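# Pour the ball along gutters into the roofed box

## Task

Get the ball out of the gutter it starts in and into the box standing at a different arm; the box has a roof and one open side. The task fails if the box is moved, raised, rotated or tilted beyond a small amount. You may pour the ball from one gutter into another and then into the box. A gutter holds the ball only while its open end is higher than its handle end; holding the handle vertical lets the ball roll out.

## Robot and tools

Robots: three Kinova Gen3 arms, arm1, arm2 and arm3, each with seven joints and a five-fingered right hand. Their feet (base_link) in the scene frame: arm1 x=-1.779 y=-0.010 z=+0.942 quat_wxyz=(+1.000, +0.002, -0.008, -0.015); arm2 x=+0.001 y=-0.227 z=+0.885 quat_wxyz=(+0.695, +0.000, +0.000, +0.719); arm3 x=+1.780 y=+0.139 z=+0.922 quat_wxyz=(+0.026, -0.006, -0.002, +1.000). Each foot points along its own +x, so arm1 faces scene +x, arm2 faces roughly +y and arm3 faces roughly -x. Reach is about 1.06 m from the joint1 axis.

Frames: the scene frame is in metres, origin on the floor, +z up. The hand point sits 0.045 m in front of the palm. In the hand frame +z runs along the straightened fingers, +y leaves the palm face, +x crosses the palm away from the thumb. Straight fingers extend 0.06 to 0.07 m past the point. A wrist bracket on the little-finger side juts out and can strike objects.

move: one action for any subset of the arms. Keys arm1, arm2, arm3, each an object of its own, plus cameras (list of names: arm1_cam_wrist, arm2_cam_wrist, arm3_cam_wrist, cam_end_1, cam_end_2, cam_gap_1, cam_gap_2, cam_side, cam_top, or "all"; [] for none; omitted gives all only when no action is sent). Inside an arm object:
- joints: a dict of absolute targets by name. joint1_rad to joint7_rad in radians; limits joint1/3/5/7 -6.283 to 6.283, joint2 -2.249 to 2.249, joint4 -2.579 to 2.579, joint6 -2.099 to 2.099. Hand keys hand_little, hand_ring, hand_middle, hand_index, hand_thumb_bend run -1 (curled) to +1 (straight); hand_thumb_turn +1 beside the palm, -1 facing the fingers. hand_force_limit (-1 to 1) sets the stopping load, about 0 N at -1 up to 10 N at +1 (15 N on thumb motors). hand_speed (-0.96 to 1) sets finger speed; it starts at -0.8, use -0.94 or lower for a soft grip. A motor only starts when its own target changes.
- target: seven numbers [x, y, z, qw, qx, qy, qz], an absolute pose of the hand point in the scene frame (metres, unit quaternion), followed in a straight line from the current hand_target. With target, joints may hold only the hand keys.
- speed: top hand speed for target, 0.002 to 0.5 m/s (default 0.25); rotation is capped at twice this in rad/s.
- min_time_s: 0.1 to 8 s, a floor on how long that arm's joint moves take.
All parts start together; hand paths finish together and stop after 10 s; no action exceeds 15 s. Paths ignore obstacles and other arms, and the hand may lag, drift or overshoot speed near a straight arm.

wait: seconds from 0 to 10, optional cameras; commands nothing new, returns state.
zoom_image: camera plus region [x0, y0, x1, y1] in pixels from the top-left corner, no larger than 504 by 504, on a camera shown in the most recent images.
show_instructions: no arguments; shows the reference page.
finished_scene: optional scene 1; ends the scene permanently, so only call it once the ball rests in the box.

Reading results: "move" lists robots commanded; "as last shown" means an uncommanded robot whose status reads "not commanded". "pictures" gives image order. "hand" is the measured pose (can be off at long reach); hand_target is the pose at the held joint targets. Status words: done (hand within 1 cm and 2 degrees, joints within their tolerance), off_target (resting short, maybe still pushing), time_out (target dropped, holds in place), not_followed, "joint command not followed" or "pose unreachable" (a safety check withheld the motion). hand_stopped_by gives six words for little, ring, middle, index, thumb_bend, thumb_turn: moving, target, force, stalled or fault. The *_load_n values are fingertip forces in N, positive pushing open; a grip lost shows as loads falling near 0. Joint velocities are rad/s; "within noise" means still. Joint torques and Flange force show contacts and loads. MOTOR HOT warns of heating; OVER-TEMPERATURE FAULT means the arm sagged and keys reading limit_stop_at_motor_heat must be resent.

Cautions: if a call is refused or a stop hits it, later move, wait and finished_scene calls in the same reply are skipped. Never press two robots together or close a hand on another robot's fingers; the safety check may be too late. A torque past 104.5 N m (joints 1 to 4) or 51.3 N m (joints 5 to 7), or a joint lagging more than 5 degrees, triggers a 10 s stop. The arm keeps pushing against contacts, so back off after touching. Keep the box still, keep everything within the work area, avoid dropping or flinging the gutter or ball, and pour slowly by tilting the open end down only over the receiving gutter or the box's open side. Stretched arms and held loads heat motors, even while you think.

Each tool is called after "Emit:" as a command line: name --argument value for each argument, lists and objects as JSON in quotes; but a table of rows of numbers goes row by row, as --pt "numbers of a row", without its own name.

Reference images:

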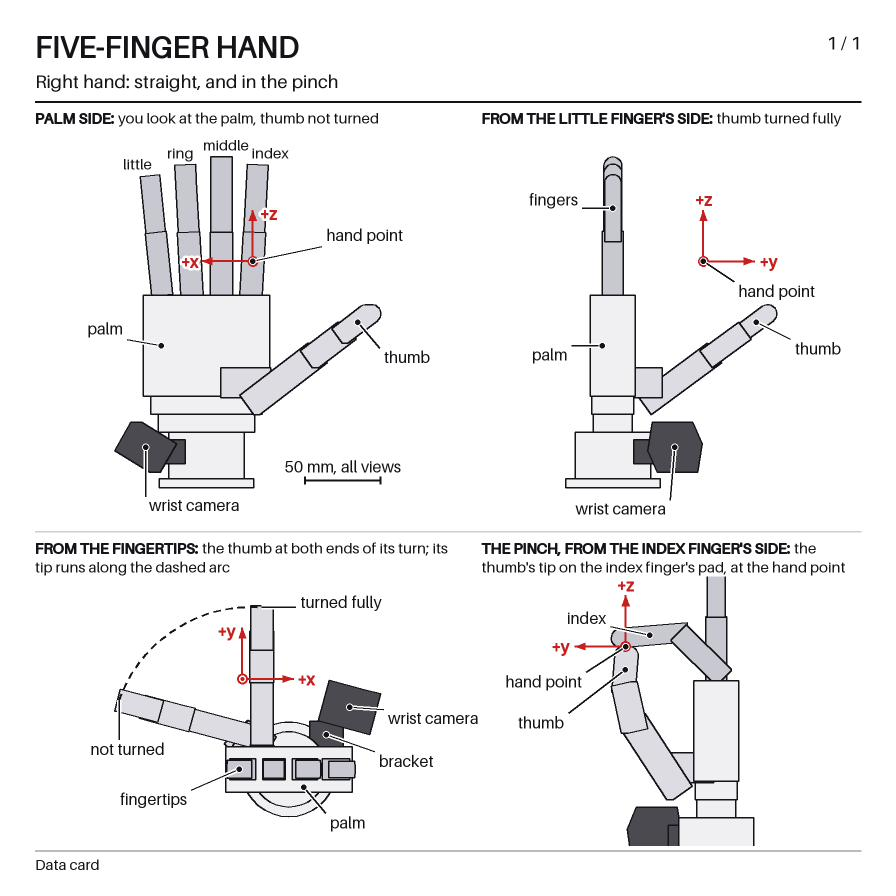

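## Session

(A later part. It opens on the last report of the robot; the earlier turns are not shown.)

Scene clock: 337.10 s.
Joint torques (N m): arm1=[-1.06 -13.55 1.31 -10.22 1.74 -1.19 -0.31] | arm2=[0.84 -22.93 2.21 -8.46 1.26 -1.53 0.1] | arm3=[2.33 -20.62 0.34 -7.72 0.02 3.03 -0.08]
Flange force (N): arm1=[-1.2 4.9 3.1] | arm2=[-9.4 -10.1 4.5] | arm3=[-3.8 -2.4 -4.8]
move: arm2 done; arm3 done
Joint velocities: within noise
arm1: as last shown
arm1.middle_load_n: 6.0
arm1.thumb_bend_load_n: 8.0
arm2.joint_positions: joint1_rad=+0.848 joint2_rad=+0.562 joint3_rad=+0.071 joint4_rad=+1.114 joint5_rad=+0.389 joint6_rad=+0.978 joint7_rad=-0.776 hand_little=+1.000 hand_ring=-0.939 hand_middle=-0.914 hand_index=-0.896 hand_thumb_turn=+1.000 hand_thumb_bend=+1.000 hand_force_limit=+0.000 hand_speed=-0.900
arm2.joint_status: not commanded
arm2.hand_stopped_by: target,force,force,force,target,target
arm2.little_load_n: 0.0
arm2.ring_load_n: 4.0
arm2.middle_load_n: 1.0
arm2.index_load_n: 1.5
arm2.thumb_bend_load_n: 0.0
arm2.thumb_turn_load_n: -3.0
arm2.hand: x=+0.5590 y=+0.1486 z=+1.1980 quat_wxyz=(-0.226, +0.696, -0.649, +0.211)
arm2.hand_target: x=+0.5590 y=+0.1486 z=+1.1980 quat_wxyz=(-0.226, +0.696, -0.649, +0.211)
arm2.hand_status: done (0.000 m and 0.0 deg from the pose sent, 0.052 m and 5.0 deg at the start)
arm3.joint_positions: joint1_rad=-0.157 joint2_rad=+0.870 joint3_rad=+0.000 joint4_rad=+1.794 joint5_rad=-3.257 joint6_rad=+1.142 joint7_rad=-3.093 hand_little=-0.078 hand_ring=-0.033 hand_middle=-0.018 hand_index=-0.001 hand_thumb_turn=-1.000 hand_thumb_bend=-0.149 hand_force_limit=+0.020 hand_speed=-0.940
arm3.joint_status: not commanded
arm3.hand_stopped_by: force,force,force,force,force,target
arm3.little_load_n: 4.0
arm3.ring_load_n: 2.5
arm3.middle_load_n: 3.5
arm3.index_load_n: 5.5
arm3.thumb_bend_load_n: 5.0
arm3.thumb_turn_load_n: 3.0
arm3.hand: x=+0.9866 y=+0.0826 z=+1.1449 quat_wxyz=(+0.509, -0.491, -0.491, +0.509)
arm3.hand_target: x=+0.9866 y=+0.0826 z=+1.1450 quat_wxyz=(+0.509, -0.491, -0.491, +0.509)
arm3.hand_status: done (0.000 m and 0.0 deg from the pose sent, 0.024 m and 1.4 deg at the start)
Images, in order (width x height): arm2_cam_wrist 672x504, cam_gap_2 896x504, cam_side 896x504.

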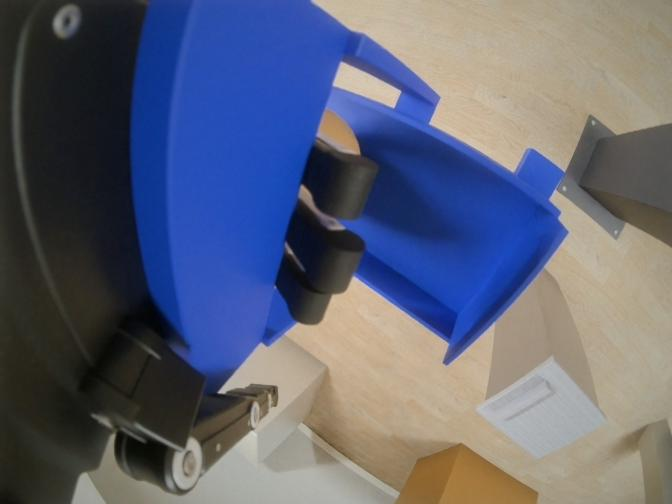

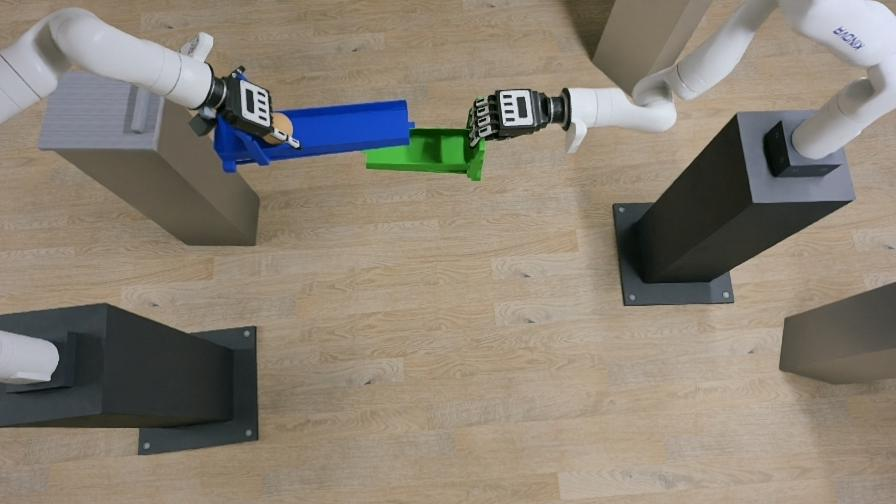

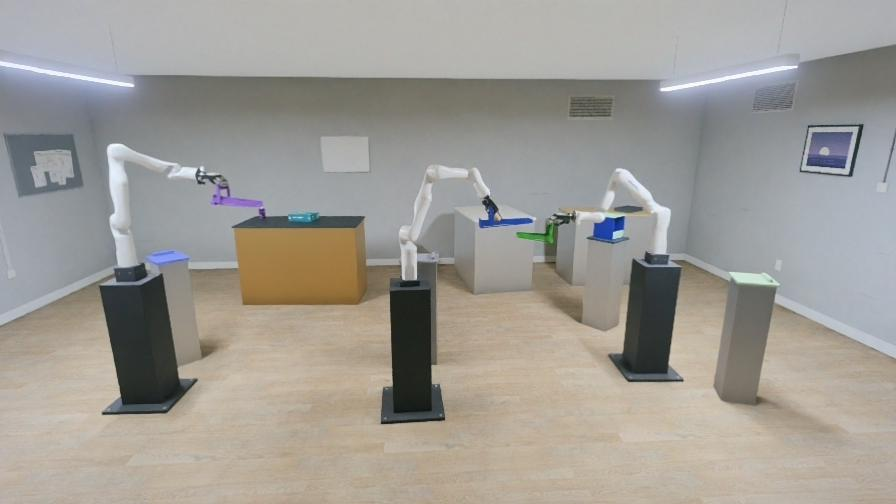

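Emit:
move --arm3 '{"target": [0.9866, 0.0826, 1.185, 0.5087, -0.4912, -0.4912, 0.5087], "speed": 0.04}' --cameras '["cam_gap_2", "cam_side"]'

Emit:
zoom_image --camera "cam_gap_2" --region '[340, 80, 500, 200]'

Emit:
zoom_image --camera "cam_side" --region '[500, 200, 570, 250]'

Scene clock: 339.20 s.
Joint torques (N m): arm1=[-1.1 -13.53 1.28 -10.17 1.79 -1.25 -0.31] | arm2=[0.88 -22.94 2.2 -8.43 1.27 -1.59 0.07] | arm3=[2.24 -20.2 0.26 -8.47 0.03 3.05 0.01]
Flange force (N): arm1=[-1.2 4.6 3.3] | arm2=[-9.6 -10.4 4.4] | arm3=[-3.7 -1.9 -5.3]
move: arm3 done
Joint velocities: within noise
arm1, arm2: as last shown
arm1.thumb_bend_load_n: 7.5
arm2.joint_positions: joint1_rad=+0.849 joint2_rad=+0.562 joint3_rad=+0.071 joint4_rad=+1.114 joint5_rad=+0.389 joint6_rad=+0.978 joint7_rad=-0.775 hand_little=+1.000 hand_ring=-0.939 hand_middle=-0.914 hand_index=-0.896 hand_thumb_turn=+1.000 hand_thumb_bend=+1.000 hand_force_limit=+0.000 hand_speed=-0.900
arm2.ring_load_n: 4.5
arm3.joint_positions: joint1_rad=-0.158 joint2_rad=+0.785 joint3_rad=+0.003 joint4_rad=+1.792 joint5_rad=-3.262 joint6_rad=+1.055 joint7_rad=-3.084 hand_little=-0.078 hand_ring=-0.033 hand_middle=-0.018 hand_index=-0.001 hand_thumb_turn=-1.000 hand_thumb_bend=-0.149 hand_force_limit=+0.020 hand_speed=-0.940
arm3.joint_status: not commanded
arm3.hand_stopped_by: force,force,force,force,force,target
arm3.little_load_n: 4.0
arm3.ring_load_n: 2.0
arm3.middle_load_n: 3.0
arm3.index_load_n: 6.0
arm3.thumb_bend_load_n: 5.0
arm3.thumb_turn_load_n: 2.0
arm3.hand: x=+0.9866 y=+0.0826 z=+1.1850 quat_wxyz=(+0.509, -0.491, -0.491, +0.509)
arm3.hand_target: x=+0.9866 y=+0.0826 z=+1.1850 quat_wxyz=(+0.509, -0.491, -0.491, +0.509)
arm3.hand_status: done (0.000 m and 0.0 deg from the pose sent, 0.040 m and 0.0 deg at the start)
Images, in order (width x height): cam_gap_2 896x504, cam_side 896x504.

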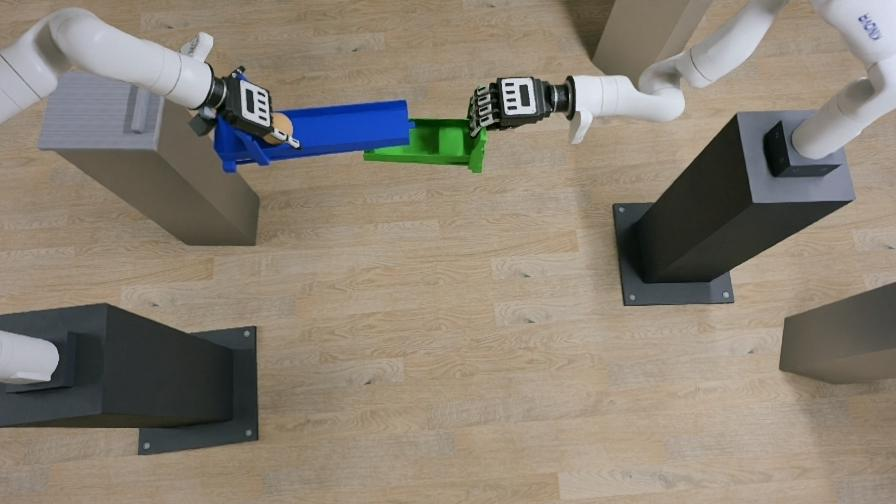

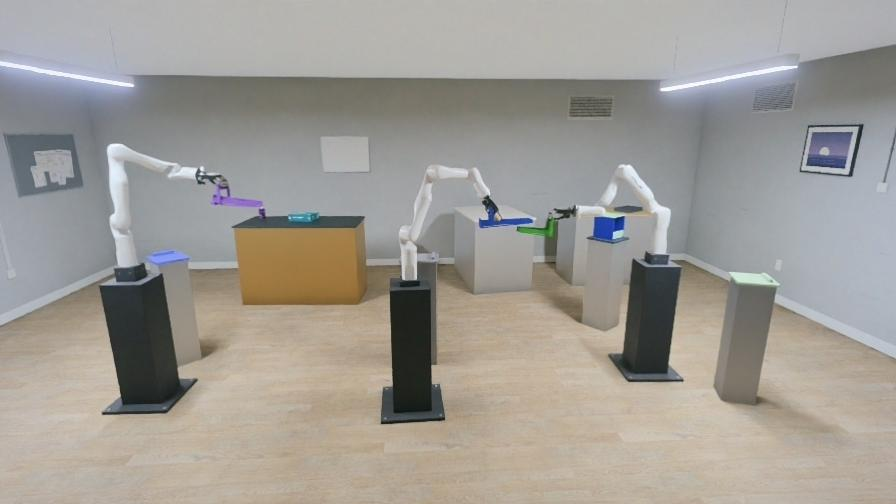

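Scaled by 3.150 from the camera's image (finer frame: 1280x720).

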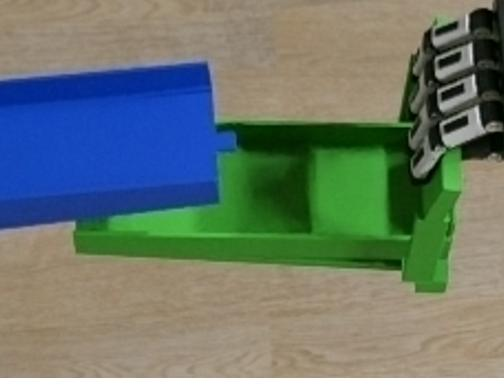

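Scaled by 7.200 from the camera's image (finer frame: 1280x720).

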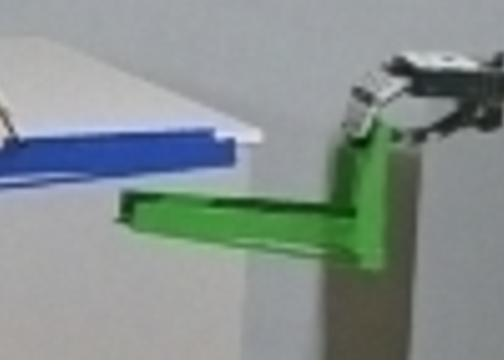

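Emit:
move --arm2 '{"target": [0.5607, 0.1408, 1.2107, 0.19545, -0.70475, 0.6572, -0.18226], "speed": 0.025}' --cameras '["arm2_cam_wrist", "cam_gap_2", "cam_side"]'

Emit:
zoom_image --camera "cam_gap_2" --region '[340, 80, 500, 200]'

Emit:
zoom_image --camera "cam_side" --region '[500, 200, 570, 250]'

Scene clock: 342.50 s.
Joint torques (N m): arm1=[-1.11 -13.54 1.35 -10.23 1.75 -1.12 -0.21] | arm2=[0.88 -23.77 2.03 -8.23 1.06 -1.52 0.09] | arm3=[2.32 -20.03 0.39 -8.43 0.05 3.07 -0.04]
Flange force (N): arm1=[-1.2 5.4 3.0] | arm2=[-10.4 -13.7 3.2] | arm3=[-4.0 -2.3 -5.4]
move: arm2 done
Joint velocities: within noise
arm1.joint_positions: joint1_rad=-0.873 joint2_rad=+0.128 joint3_rad=+0.052 joint4_rad=+1.887 joint5_rad=-1.395 joint6_rad=-0.941 joint7_rad=+1.112 hand_little=-0.070 hand_ring=-0.051 hand_middle=-0.034 hand_index=-0.008 hand_thumb_turn=-1.000 hand_thumb_bend=-0.068 hand_force_limit=+0.000 hand_speed=-0.940
arm1.joint_status: not commanded
arm1.hand_stopped_by: force,force,force,force,force,target
arm1.little_load_n: 2.5
arm1.ring_load_n: 5.0
arm1.middle_load_n: 6.0
arm1.index_load_n: 6.0
arm1.thumb_bend_load_n: 7.5
arm1.thumb_turn_load_n: 2.5
arm1.hand: x=-1.2200 y=+0.2000 z=+1.4200 quat_wxyz=(-0.439, +0.488, -0.561, +0.505)
arm1.hand_target: x=-1.2200 y=+0.2000 z=+1.4200 quat_wxyz=(-0.439, +0.488, -0.561, +0.505)
arm1.hand_status: not commanded
arm2.joint_positions: joint1_rad=+0.913 joint2_rad=+0.610 joint3_rad=+0.031 joint4_rad=+0.952 joint5_rad=+0.308 joint6_rad=+1.139 joint7_rad=-0.669 hand_little=+1.000 hand_ring=-0.939 hand_middle=-0.914 hand_index=-0.896 hand_thumb_turn=+1.000 hand_thumb_bend=+1.000 hand_force_limit=+0.000 hand_speed=-0.900
arm2.joint_status: not commanded
arm2.hand_stopped_by: target,force,force,force,target,target
arm2.little_load_n: 0.0
arm2.ring_load_n: 4.0
arm2.middle_load_n: 1.0
arm2.index_load_n: 1.5
arm2.thumb_bend_load_n: 0.0
arm2.thumb_turn_load_n: -3.0
arm2.hand: x=+0.5607 y=+0.1408 z=+1.2107 quat_wxyz=(-0.195, +0.705, -0.657, +0.182)
arm2.hand_target: x=+0.5607 y=+0.1408 z=+1.2107 quat_wxyz=(-0.195, +0.705, -0.657, +0.182)
arm2.hand_status: done (0.000 m and 0.0 deg from the pose sent, 0.015 m and 5.0 deg at the start)
arm3: as last shown
arm3.little_load_n: 3.5
arm3.ring_load_n: 2.5
arm3.thumb_turn_load_n: 3.0
Images, in order (width x height): arm2_cam_wrist 672x504, cam_gap_2 896x504, cam_side 896x504.

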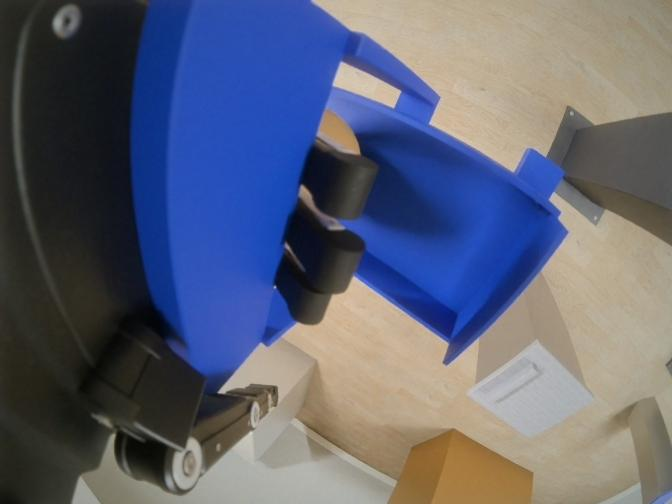

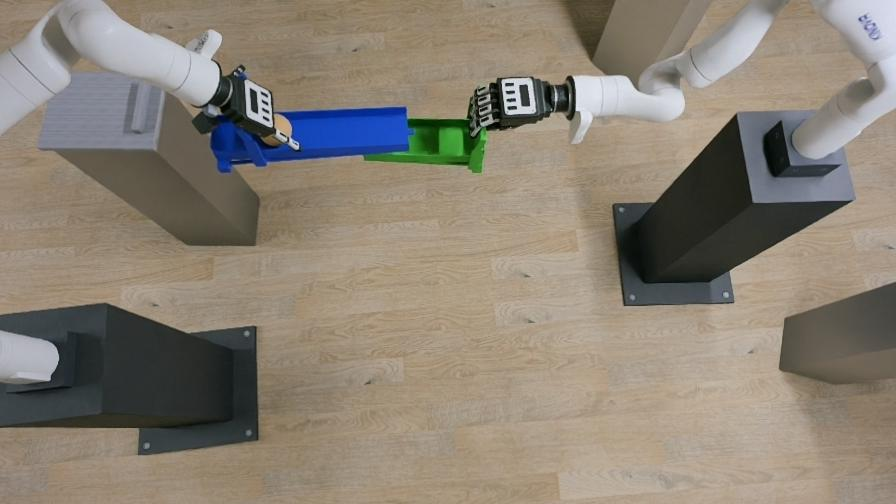

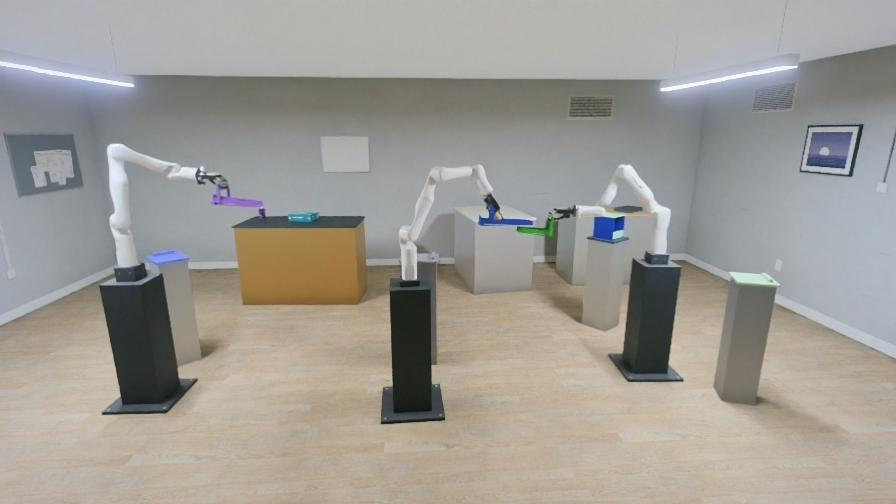

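Scaled by 3.150 from the camera's image (finer frame: 1280x720).

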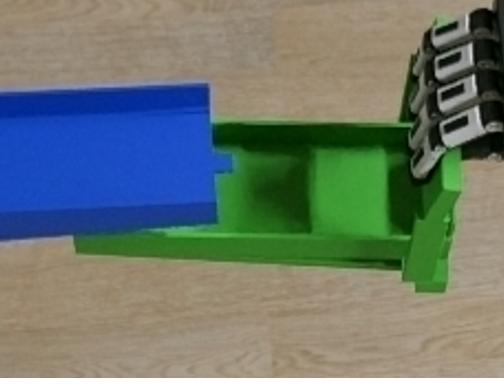

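Scaled by 7.200 from the camera's image (finer frame: 1280x720).

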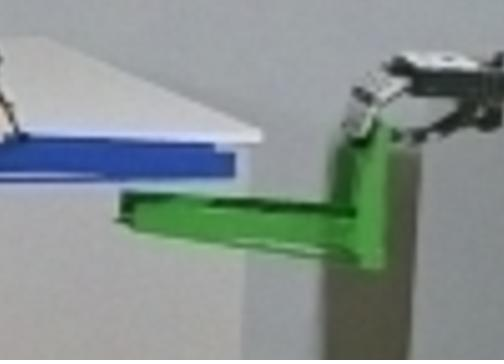

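Emit:
move --arm2 '{"target": [0.5668, 0.1412, 1.2397, 0.15206, -0.71537, 0.6671, -0.14179], "speed": 0.013}' --cameras '["arm2_cam_wrist", "arm3_cam_wrist", "cam_gap_2", "cam_side"]'

Scene clock: 348.07 s.
Joint torques (N m): arm1=[-1.13 -13.64 1.32 -10.25 1.75 -1.21 -0.26] | arm2=[0.86 -25.52 1.79 -7.67 0.79 -1.28 0.1] | arm3=[2.39 -20.09 0.37 -8.45 0.02 3.02 0.03]
Flange force (N): arm1=[-1.2 5.2 3.3] | arm2=[-14.8 -25.5 -1.3] | arm3=[-3.9 -2.1 -5.5]
move: arm2 done
Joint velocities: within noise
arm1, arm3: as last shown
arm1.middle_load_n: 5.5
arm1.index_load_n: 6.5
arm2.joint_positions: joint1_rad=+0.971 joint2_rad=+0.762 joint3_rad=-0.002 joint4_rad=+0.538 joint5_rad=+0.223 joint6_rad=+1.484 joint7_rad=-0.546 hand_little=+1.000 hand_ring=-0.939 hand_middle=-0.914 hand_index=-0.896 hand_thumb_turn=+1.000 hand_thumb_bend=+1.000 hand_force_limit=+0.000 hand_speed=-0.900
arm2.joint_status: not commanded
arm2.hand_stopped_by: target,force,force,force,target,target
arm2.little_load_n: 0.0
arm2.ring_load_n: 4.5
arm2.middle_load_n: 1.0
arm2.index_load_n: 1.5
arm2.thumb_bend_load_n: 0.0
arm2.thumb_turn_load_n: -3.0
arm2.hand: x=+0.5668 y=+0.1412 z=+1.2397 quat_wxyz=(-0.152, +0.715, -0.667, +0.142)
arm2.hand_target: x=+0.5668 y=+0.1412 z=+1.2397 quat_wxyz=(-0.152, +0.715, -0.667, +0.142)
arm2.hand_status: done (0.000 m and 0.0 deg from the pose sent, 0.030 m and 7.0 deg at the start)
arm3.little_load_n: 4.0
arm3.middle_load_n: 3.5
arm3.index_load_n: 5.5
Images, in order (width x height): arm2_cam_wrist 672x504, arm3_cam_wrist 672x504, cam_gap_2 896x504, cam_side 896x504.

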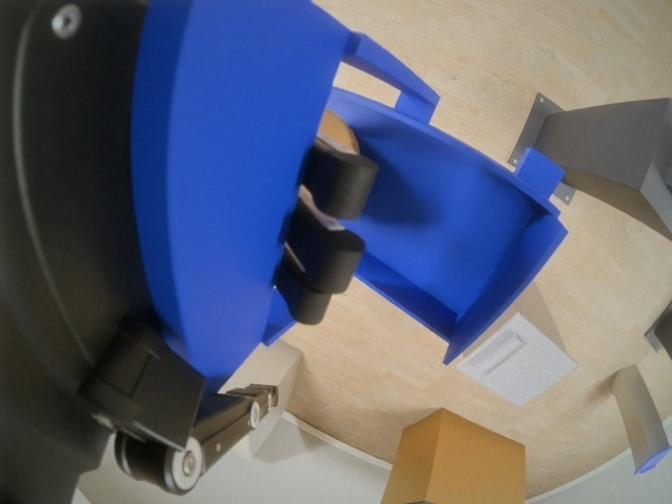

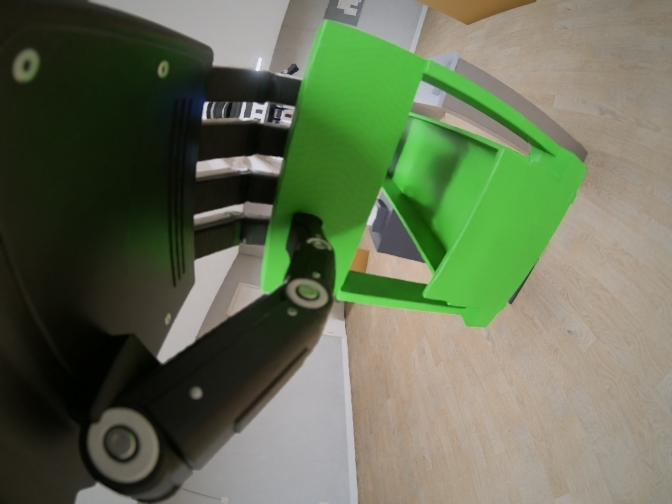

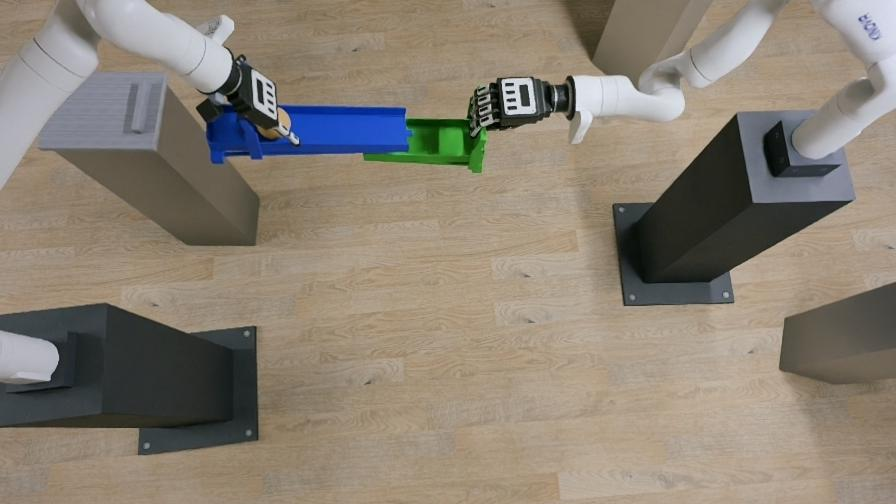

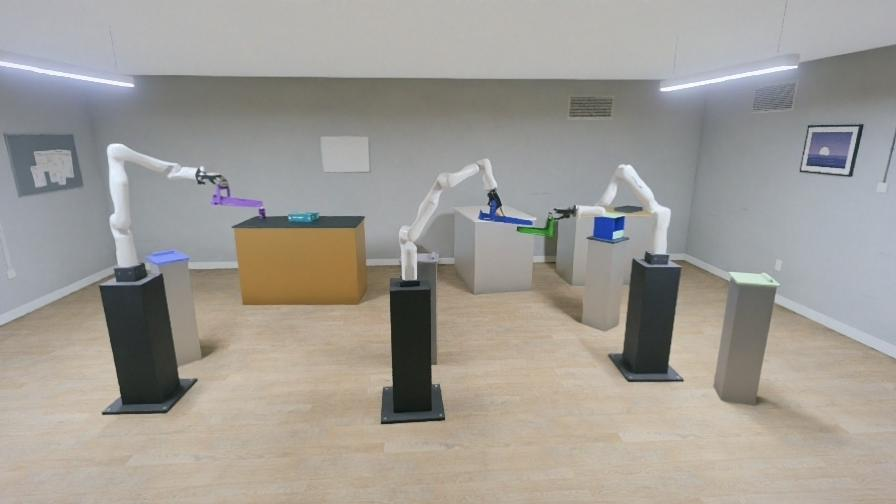

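Emit:
zoom_image --camera "cam_side" --region '[470, 180, 570, 250]'

Emit:
zoom_image --camera "cam_gap_2" --region '[190, 60, 500, 200]'

Scaled by 5.040 from the camera's image (finer frame: 1280x720).

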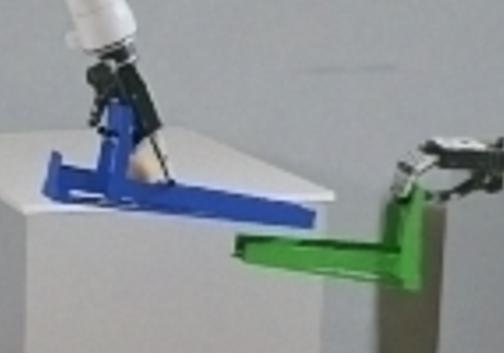

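Scaled by 1.626 from the camera's image (finer frame: 1280x720).

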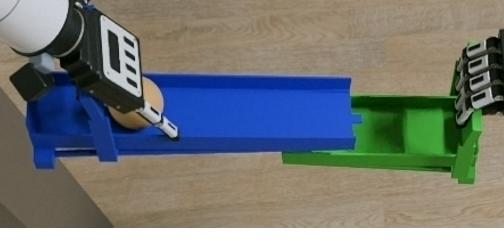

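Emit:
zoom_image --camera "cam_gap_2" --region '[200, 80, 330, 180]'

Emit:
zoom_image --camera "arm2_cam_wrist" --region '[260, 60, 480, 340]'

Emit:
zoom_image --camera "cam_side" --region '[475, 185, 525, 230]'

Scaled by 3.877 from the camera's image (finer frame: 1280x720).

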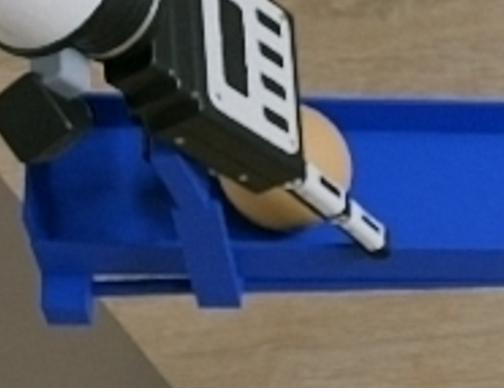

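Scaled by 1.800 from the camera's image (finer frame: 960x720).

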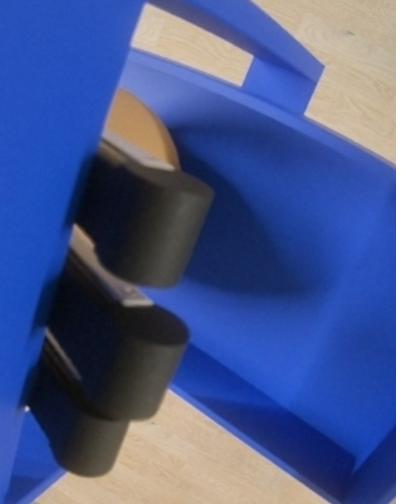

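Scaled by 10.080 from the camera's image (finer frame: 1280x720).

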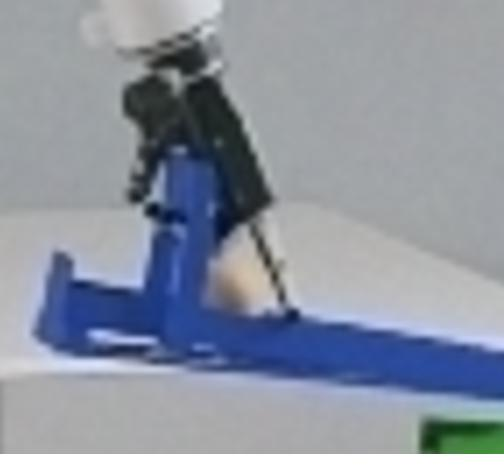

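Emit:
move --arm2 '{"target": [0.5661, 0.1474, 1.235, 0.0977, -0.7294, 0.64884, -0.19357], "speed": 0.03}' --cameras '["arm2_cam_wrist", "arm3_cam_wrist", "cam_gap_2", "cam_side"]'

Emit:
zoom_image --camera "cam_gap_2" --region '[190, 60, 500, 200]'

Scene clock: 360.70 s.
Joint torques (N m): arm1=[-1.13 -13.59 1.39 -10.2 1.81 -1.14 -0.26] | arm2=[0.86 -27.06 2.36 -6.56 1.18 -1.22 0.22] | arm3=[2.3 -20.27 0.38 -8.44 0.05 3.04 -0.05]
Flange force (N): arm1=[-1.4 5.0 3.0] | arm2=no reading | arm3=[-4.0 -1.8 -5.2]
move: arm2 done
Joint velocities: arm1=[within noise] | arm2=[0 0.002 0 -0.007 0 0.003 0.001] | arm3=[within noise]
arm1, arm3: as last shown
arm1.middle_load_n: 6.0
arm1.index_load_n: 6.0
arm2.joint_positions: joint1_rad=+0.894 joint2_rad=+0.973 joint3_rad=+0.068 joint4_rad=+0.109 joint5_rad=+0.300 joint6_rad=+1.785 joint7_rad=-0.459 hand_little=+1.000 hand_ring=-0.939 hand_middle=-0.914 hand_index=-0.896 hand_thumb_turn=+1.000 hand_thumb_bend=+1.000 hand_force_limit=+0.000 hand_speed=-0.900
arm2.joint_status: not commanded
arm2.hand_stopped_by: target,force,force,force,target,target
arm2.little_load_n: 0.0
arm2.ring_load_n: 4.5
arm2.middle_load_n: 1.0
arm2.index_load_n: 1.5
arm2.thumb_bend_load_n: 0.0
arm2.thumb_turn_load_n: -3.0
arm2.hand: x=+0.5661 y=+0.1474 z=+1.2350 quat_wxyz=(-0.098, +0.729, -0.649, +0.194)
arm2.hand_target: x=+0.5661 y=+0.1474 z=+1.2350 quat_wxyz=(-0.098, +0.729, -0.649, +0.194)
arm2.hand_status: done (0.000 m and 0.0 deg from the pose sent, 0.008 m and 9.0 deg at the start)
arm3.little_load_n: 3.5
arm3.index_load_n: 6.0
arm3.thumb_turn_load_n: 2.5
Images, in order (width x height): arm2_cam_wrist 672x504, arm3_cam_wrist 672x504, cam_gap_2 896x504, cam_side 896x504.

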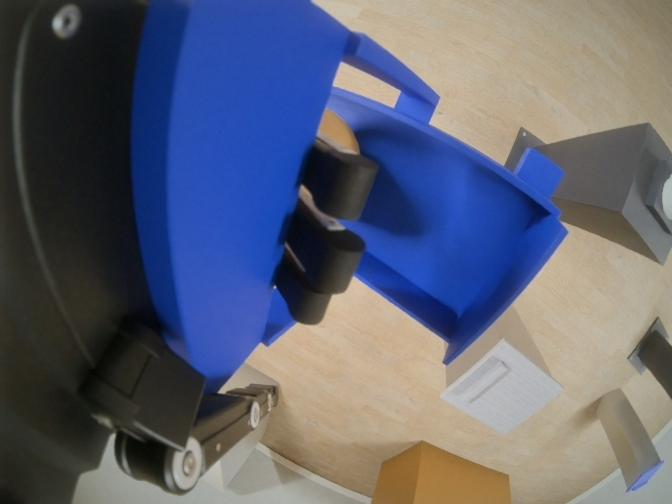

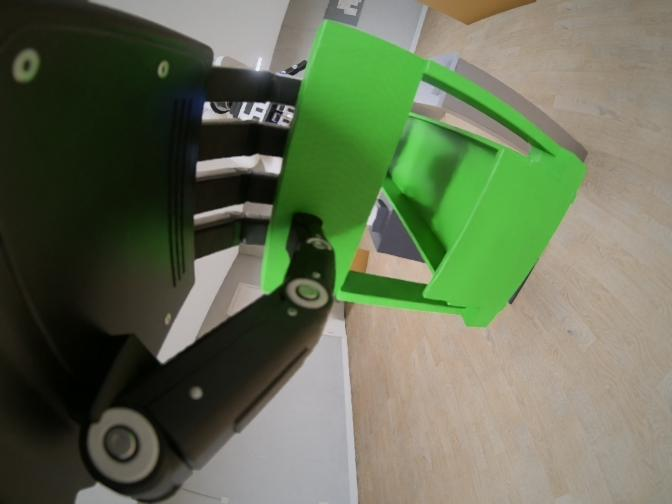

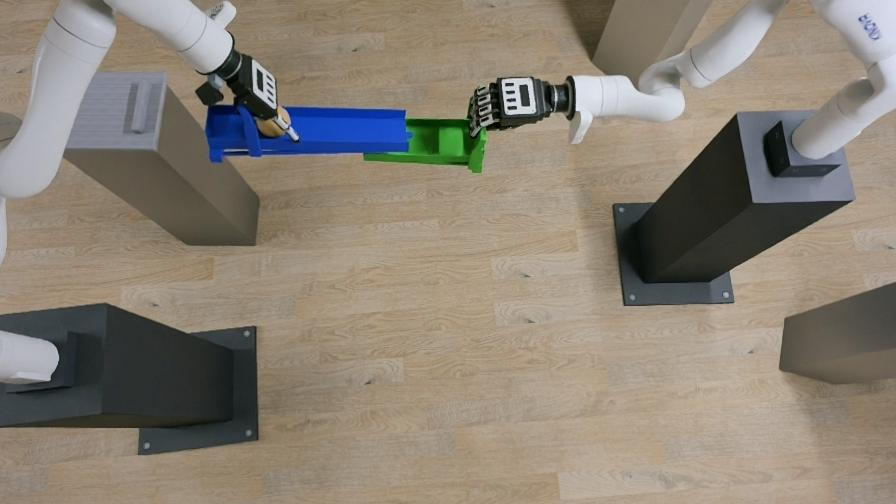

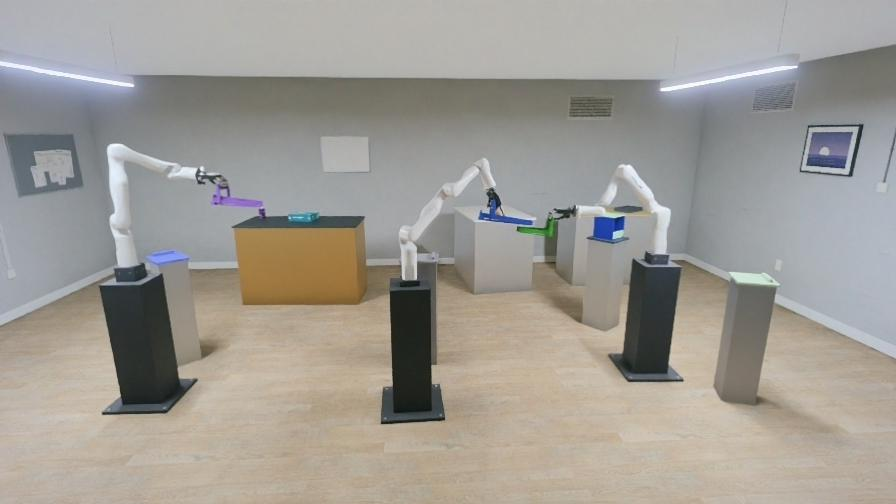

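Scaled by 1.626 from the camera's image (finer frame: 1280x720).

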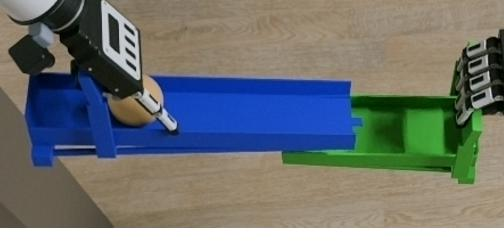

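Emit:
move --arm2 '{"target": [0.559, 0.1406, 1.218, 0.226, -0.69556, 0.64862, -0.21075], "speed": 0.06}' --cameras '["cam_gap_2"]'

Emit:
move --arm2 '{"target": [0.509, 0.0906, 1.16, 0.226, -0.69556, 0.64862, -0.21075], "speed": 0.06, "joints": {"hand_ring": -0.98, "hand_middle": -0.97, "hand_index": -0.95, "hand_force_limit": 0.15, "hand_speed": -0.94}}' --arm3 '{"target": [0.9366, 0.0326, 1.1, 0.5087, -0.4912, -0.4912, 0.5087], "speed": 0.06}' --cameras '["arm2_cam_wrist", "cam_gap_2", "cam_side"]'

Scene clock: 364.93 s.
Joint torques (N m): arm1=[-1.14 -13.65 1.32 -10.11 1.72 -1.09 -0.22] | arm2=[0.89 -22.66 2.2 -8.56 1.22 -1.61 0.1] | arm3=[2.33 -20.19 0.34 -8.38 0.03 3.06 -0.06]
Flange force (N): arm1=[-1.6 5.2 3.3] | arm2=[-9.4 -10.4 4.0] | arm3=[-4.0 -2.0 -5.0]
move: arm2 done
Joint velocities: within noise
arm1, arm3: as last shown
arm1.middle_load_n: 5.5
arm2.joint_positions: joint1_rad=+0.858 joint2_rad=+0.545 joint3_rad=+0.075 joint4_rad=+1.079 joint5_rad=+0.369 joint6_rad=+1.021 joint7_rad=-0.738 hand_little=+1.000 hand_ring=-0.939 hand_middle=-0.914 hand_index=-0.896 hand_thumb_turn=+1.000 hand_thumb_bend=+1.000 hand_force_limit=+0.000 hand_speed=-0.900
arm2.joint_status: not commanded
arm2.hand_stopped_by: target,force,force,force,target,target
arm2.little_load_n: 0.0
arm2.ring_load_n: 4.5
arm2.middle_load_n: 1.0
arm2.index_load_n: 1.5
arm2.thumb_bend_load_n: 0.0
arm2.thumb_turn_load_n: -3.5
arm2.hand: x=+0.5590 y=+0.1406 z=+1.2180 quat_wxyz=(-0.226, +0.696, -0.649, +0.211)
arm2.hand_target: x=+0.5590 y=+0.1406 z=+1.2180 quat_wxyz=(-0.226, +0.696, -0.649, +0.211)
arm2.hand_status: done (0.000 m and 0.0 deg from the pose sent, 0.020 m and 15.3 deg at the start)
arm3.middle_load_n: 3.0
Images, in order (width x height): cam_gap_2 896x504.

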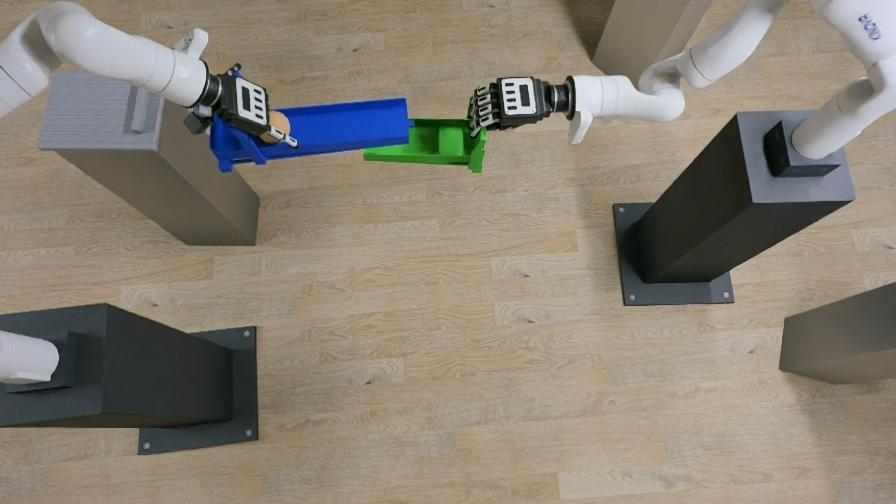

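Scene clock: 367.30 s.
Joint torques (N m): arm1=[-1.13 -13.66 1.34 -10.28 1.78 -1.19 -0.24] | arm2=[0.89 -19.43 2.07 -8.03 1.17 -1.46 0.11] | arm3=[2.26 -22.85 0.5 -8.17 0.2 3 0.02]
Flange force (N): arm1=[-1.2 5.4 3.2] | arm2=[-7.8 -7.0 4.3] | arm3=[-2.7 -2.4 -5.5]
move: arm2 off_target; arm3 done
Joint velocities: within noise
arm1: as last shown
arm1.middle_load_n: 6.0
arm2.joint_positions: joint1_rad=+0.834 joint2_rad=+0.401 joint3_rad=+0.110 joint4_rad=+1.502 joint5_rad=+0.447 joint6_rad=+0.759 joint7_rad=-0.864 hand_little=+1.000 hand_ring=-0.949 hand_middle=-0.914 hand_index=-0.917 hand_thumb_turn=+1.000 hand_thumb_bend=+1.000 hand_force_limit=+0.150 hand_speed=-0.940
arm2.joint_status: hand_ring off_target (ended at -0.949, target -0.980); hand_middle off_target (ended at -0.914, target -0.970); hand_index off_target (ended at -0.917, target -0.950); the others done
arm2.hand_stopped_by: target,force,force,force,target,target
arm2.little_load_n: 0.0
arm2.ring_load_n: 6.0
arm2.middle_load_n: 0.5
arm2.index_load_n: 6.0
arm2.thumb_bend_load_n: 0.0
arm2.thumb_turn_load_n: -3.0
arm2.hand: x=+0.5090 y=+0.0906 z=+1.1600 quat_wxyz=(-0.226, +0.696, -0.649, +0.211)
arm2.hand_target: x=+0.5090 y=+0.0906 z=+1.1600 quat_wxyz=(-0.226, +0.696, -0.649, +0.211)
arm2.hand_status: done (0.000 m and 0.0 deg from the pose sent, 0.091 m and 0.0 deg at the start)
arm3.joint_positions: joint1_rad=-0.236 joint2_rad=+1.026 joint3_rad=-0.010 joint4_rad=+1.576 joint5_rad=-3.355 joint6_rad=+1.090 joint7_rad=-3.028 hand_little=-0.078 hand_ring=-0.033 hand_middle=-0.018 hand_index=-0.001 hand_thumb_turn=-1.000 hand_thumb_bend=-0.149 hand_force_limit=+0.020 hand_speed=-0.940
arm3.joint_status: not commanded
arm3.hand_stopped_by: force,force,force,force,force,target
arm3.little_load_n: 4.0
arm3.ring_load_n: 2.5
arm3.middle_load_n: 3.0
arm3.index_load_n: 6.0
arm3.thumb_bend_load_n: 5.0
arm3.thumb_turn_load_n: 2.5
arm3.hand: x=+0.9366 y=+0.0326 z=+1.1000 quat_wxyz=(+0.509, -0.491, -0.491, +0.509)
arm3.hand_target: x=+0.9366 y=+0.0326 z=+1.1000 quat_wxyz=(+0.509, -0.491, -0.491, +0.509)
arm3.hand_status: done (0.000 m and 0.0 deg from the pose sent, 0.111 m and 0.0 deg at the start)
Images, in order (width x height): arm2_cam_wrist 672x504, cam_gap_2 896x504, cam_side 896x504.

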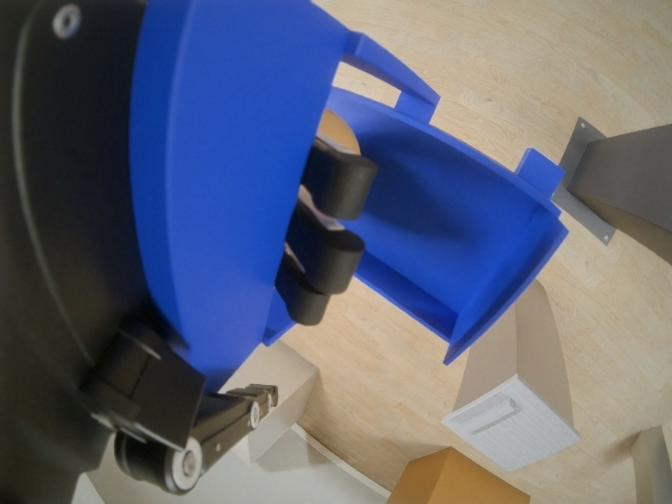

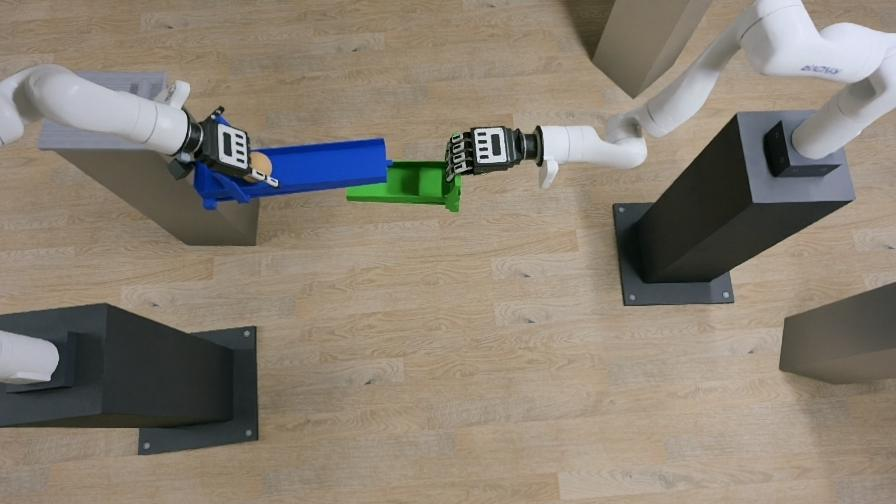

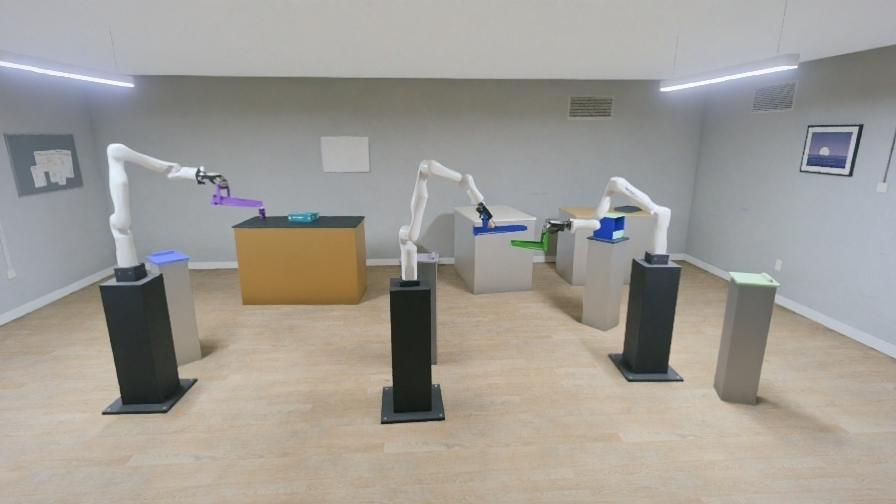

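Emit:
zoom_image --camera "cam_gap_2" --region '[170, 90, 470, 230]'

Emit:
zoom_image --camera "arm2_cam_wrist" --region '[260, 60, 480, 340]'

Scaled by 1.680 from the camera's image (finer frame: 1280x720).

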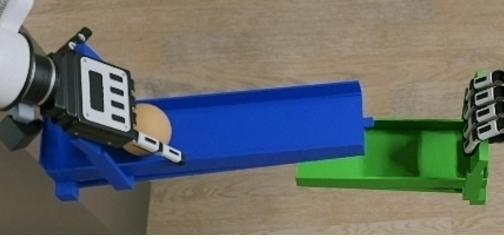

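Scaled by 1.800 from the camera's image (finer frame: 960x720).

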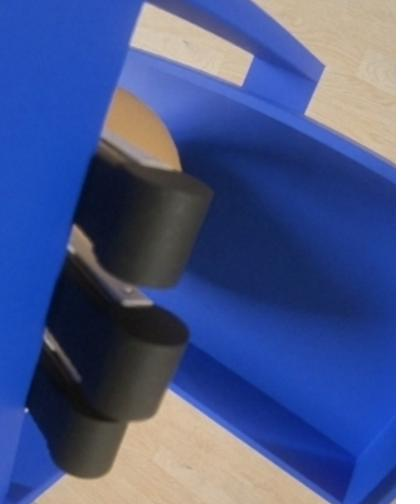

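Emit:
move --arm2 '{"target": [0.5107, 0.0908, 1.126, 0.19545, -0.70475, 0.6572, -0.18226], "speed": 0.04}' --cameras '["cam_gap_2", "cam_side"]'

Emit:
zoom_image --camera "cam_gap_2" --region '[170, 90, 470, 230]'

Emit:
zoom_image --camera "cam_side" --region '[470, 200, 570, 270]'

Scene clock: 370.33 s.
Joint torques (N m): arm1=[-1.11 -13.65 1.29 -10.24 1.79 -1.18 -0.23] | arm2=[0.88 -20.59 1.93 -7.7 0.99 -1.36 0.07] | arm3=[2.35 -22.91 0.55 -8.11 0.19 3.1 0.01]
Flange force (N): arm1=[-1.3 5.3 3.2] | arm2=[-7.7 -8.0 4.6] | arm3=[-2.9 -2.4 -5.0]
move: arm2 done
Joint velocities: within noise
arm1, arm3: as last shown
arm1.middle_load_n: 5.5
arm2.joint_positions: joint1_rad=+0.897 joint2_rad=+0.473 joint3_rad=+0.070 joint4_rad=+1.463 joint5_rad=+0.369 joint6_rad=+0.779 joint7_rad=-0.791 hand_little=+1.000 hand_ring=-0.949 hand_middle=-0.914 hand_index=-0.917 hand_thumb_turn=+1.000 hand_thumb_bend=+1.000 hand_force_limit=+0.150 hand_speed=-0.940
arm2.joint_status: not commanded
arm2.hand_stopped_by: target,force,force,force,target,target
arm2.little_load_n: 0.0
arm2.ring_load_n: 6.0
arm2.middle_load_n: 0.5
arm2.index_load_n: 6.0
arm2.thumb_bend_load_n: 0.0
arm2.thumb_turn_load_n: -3.0
arm2.hand: x=+0.5107 y=+0.0908 z=+1.1260 quat_wxyz=(-0.195, +0.705, -0.657, +0.182)
arm2.hand_target: x=+0.5107 y=+0.0908 z=+1.1260 quat_wxyz=(-0.195, +0.705, -0.657, +0.182)
arm2.hand_status: done (0.000 m and 0.0 deg from the pose sent, 0.034 m and 5.0 deg at the start)
arm3.joint_positions: joint1_rad=-0.236 joint2_rad=+1.027 joint3_rad=-0.010 joint4_rad=+1.576 joint5_rad=-3.355 joint6_rad=+1.090 joint7_rad=-3.028 hand_little=-0.078 hand_ring=-0.033 hand_middle=-0.018 hand_index=-0.001 hand_thumb_turn=-1.000 hand_thumb_bend=-0.149 hand_force_limit=+0.020 hand_speed=-0.940
arm3.little_load_n: 3.5
arm3.middle_load_n: 3.5
Images, in order (width x height): cam_gap_2 896x504, cam_side 896x504.

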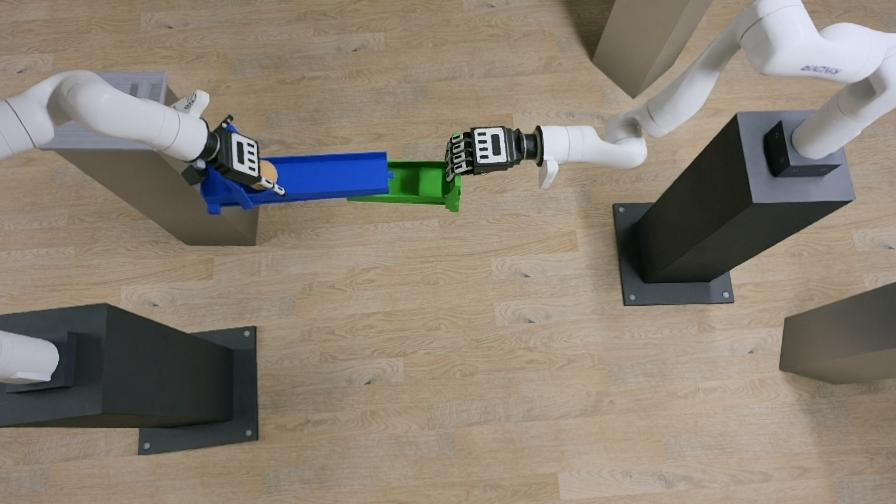

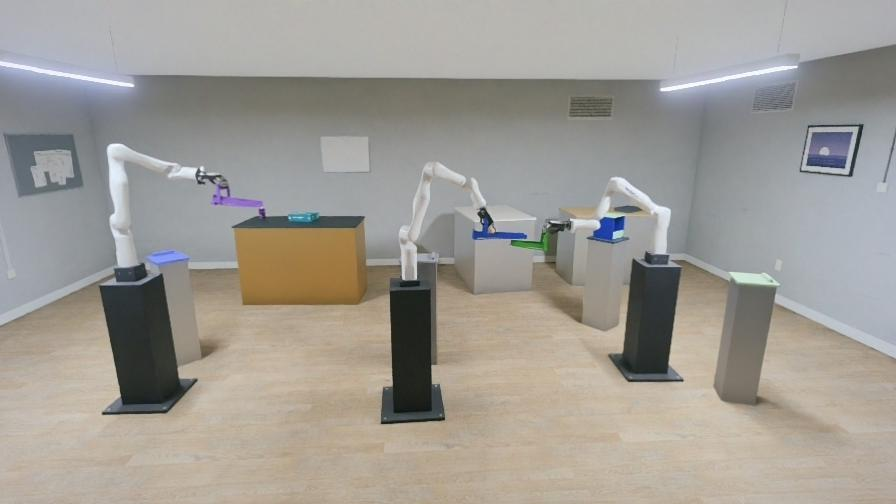

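Scaled by 1.680 from the camera's image (finer frame: 1280x720).

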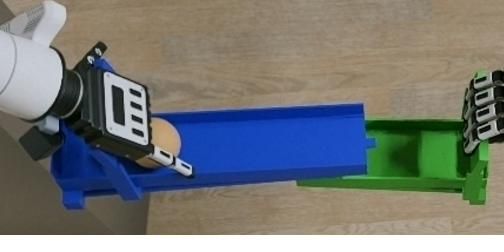

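Scaled by 5.040 from the camera's image (finer frame: 1280x720).

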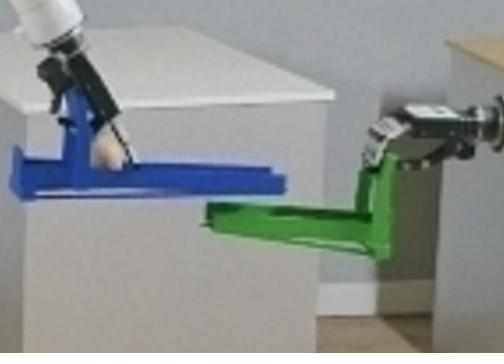

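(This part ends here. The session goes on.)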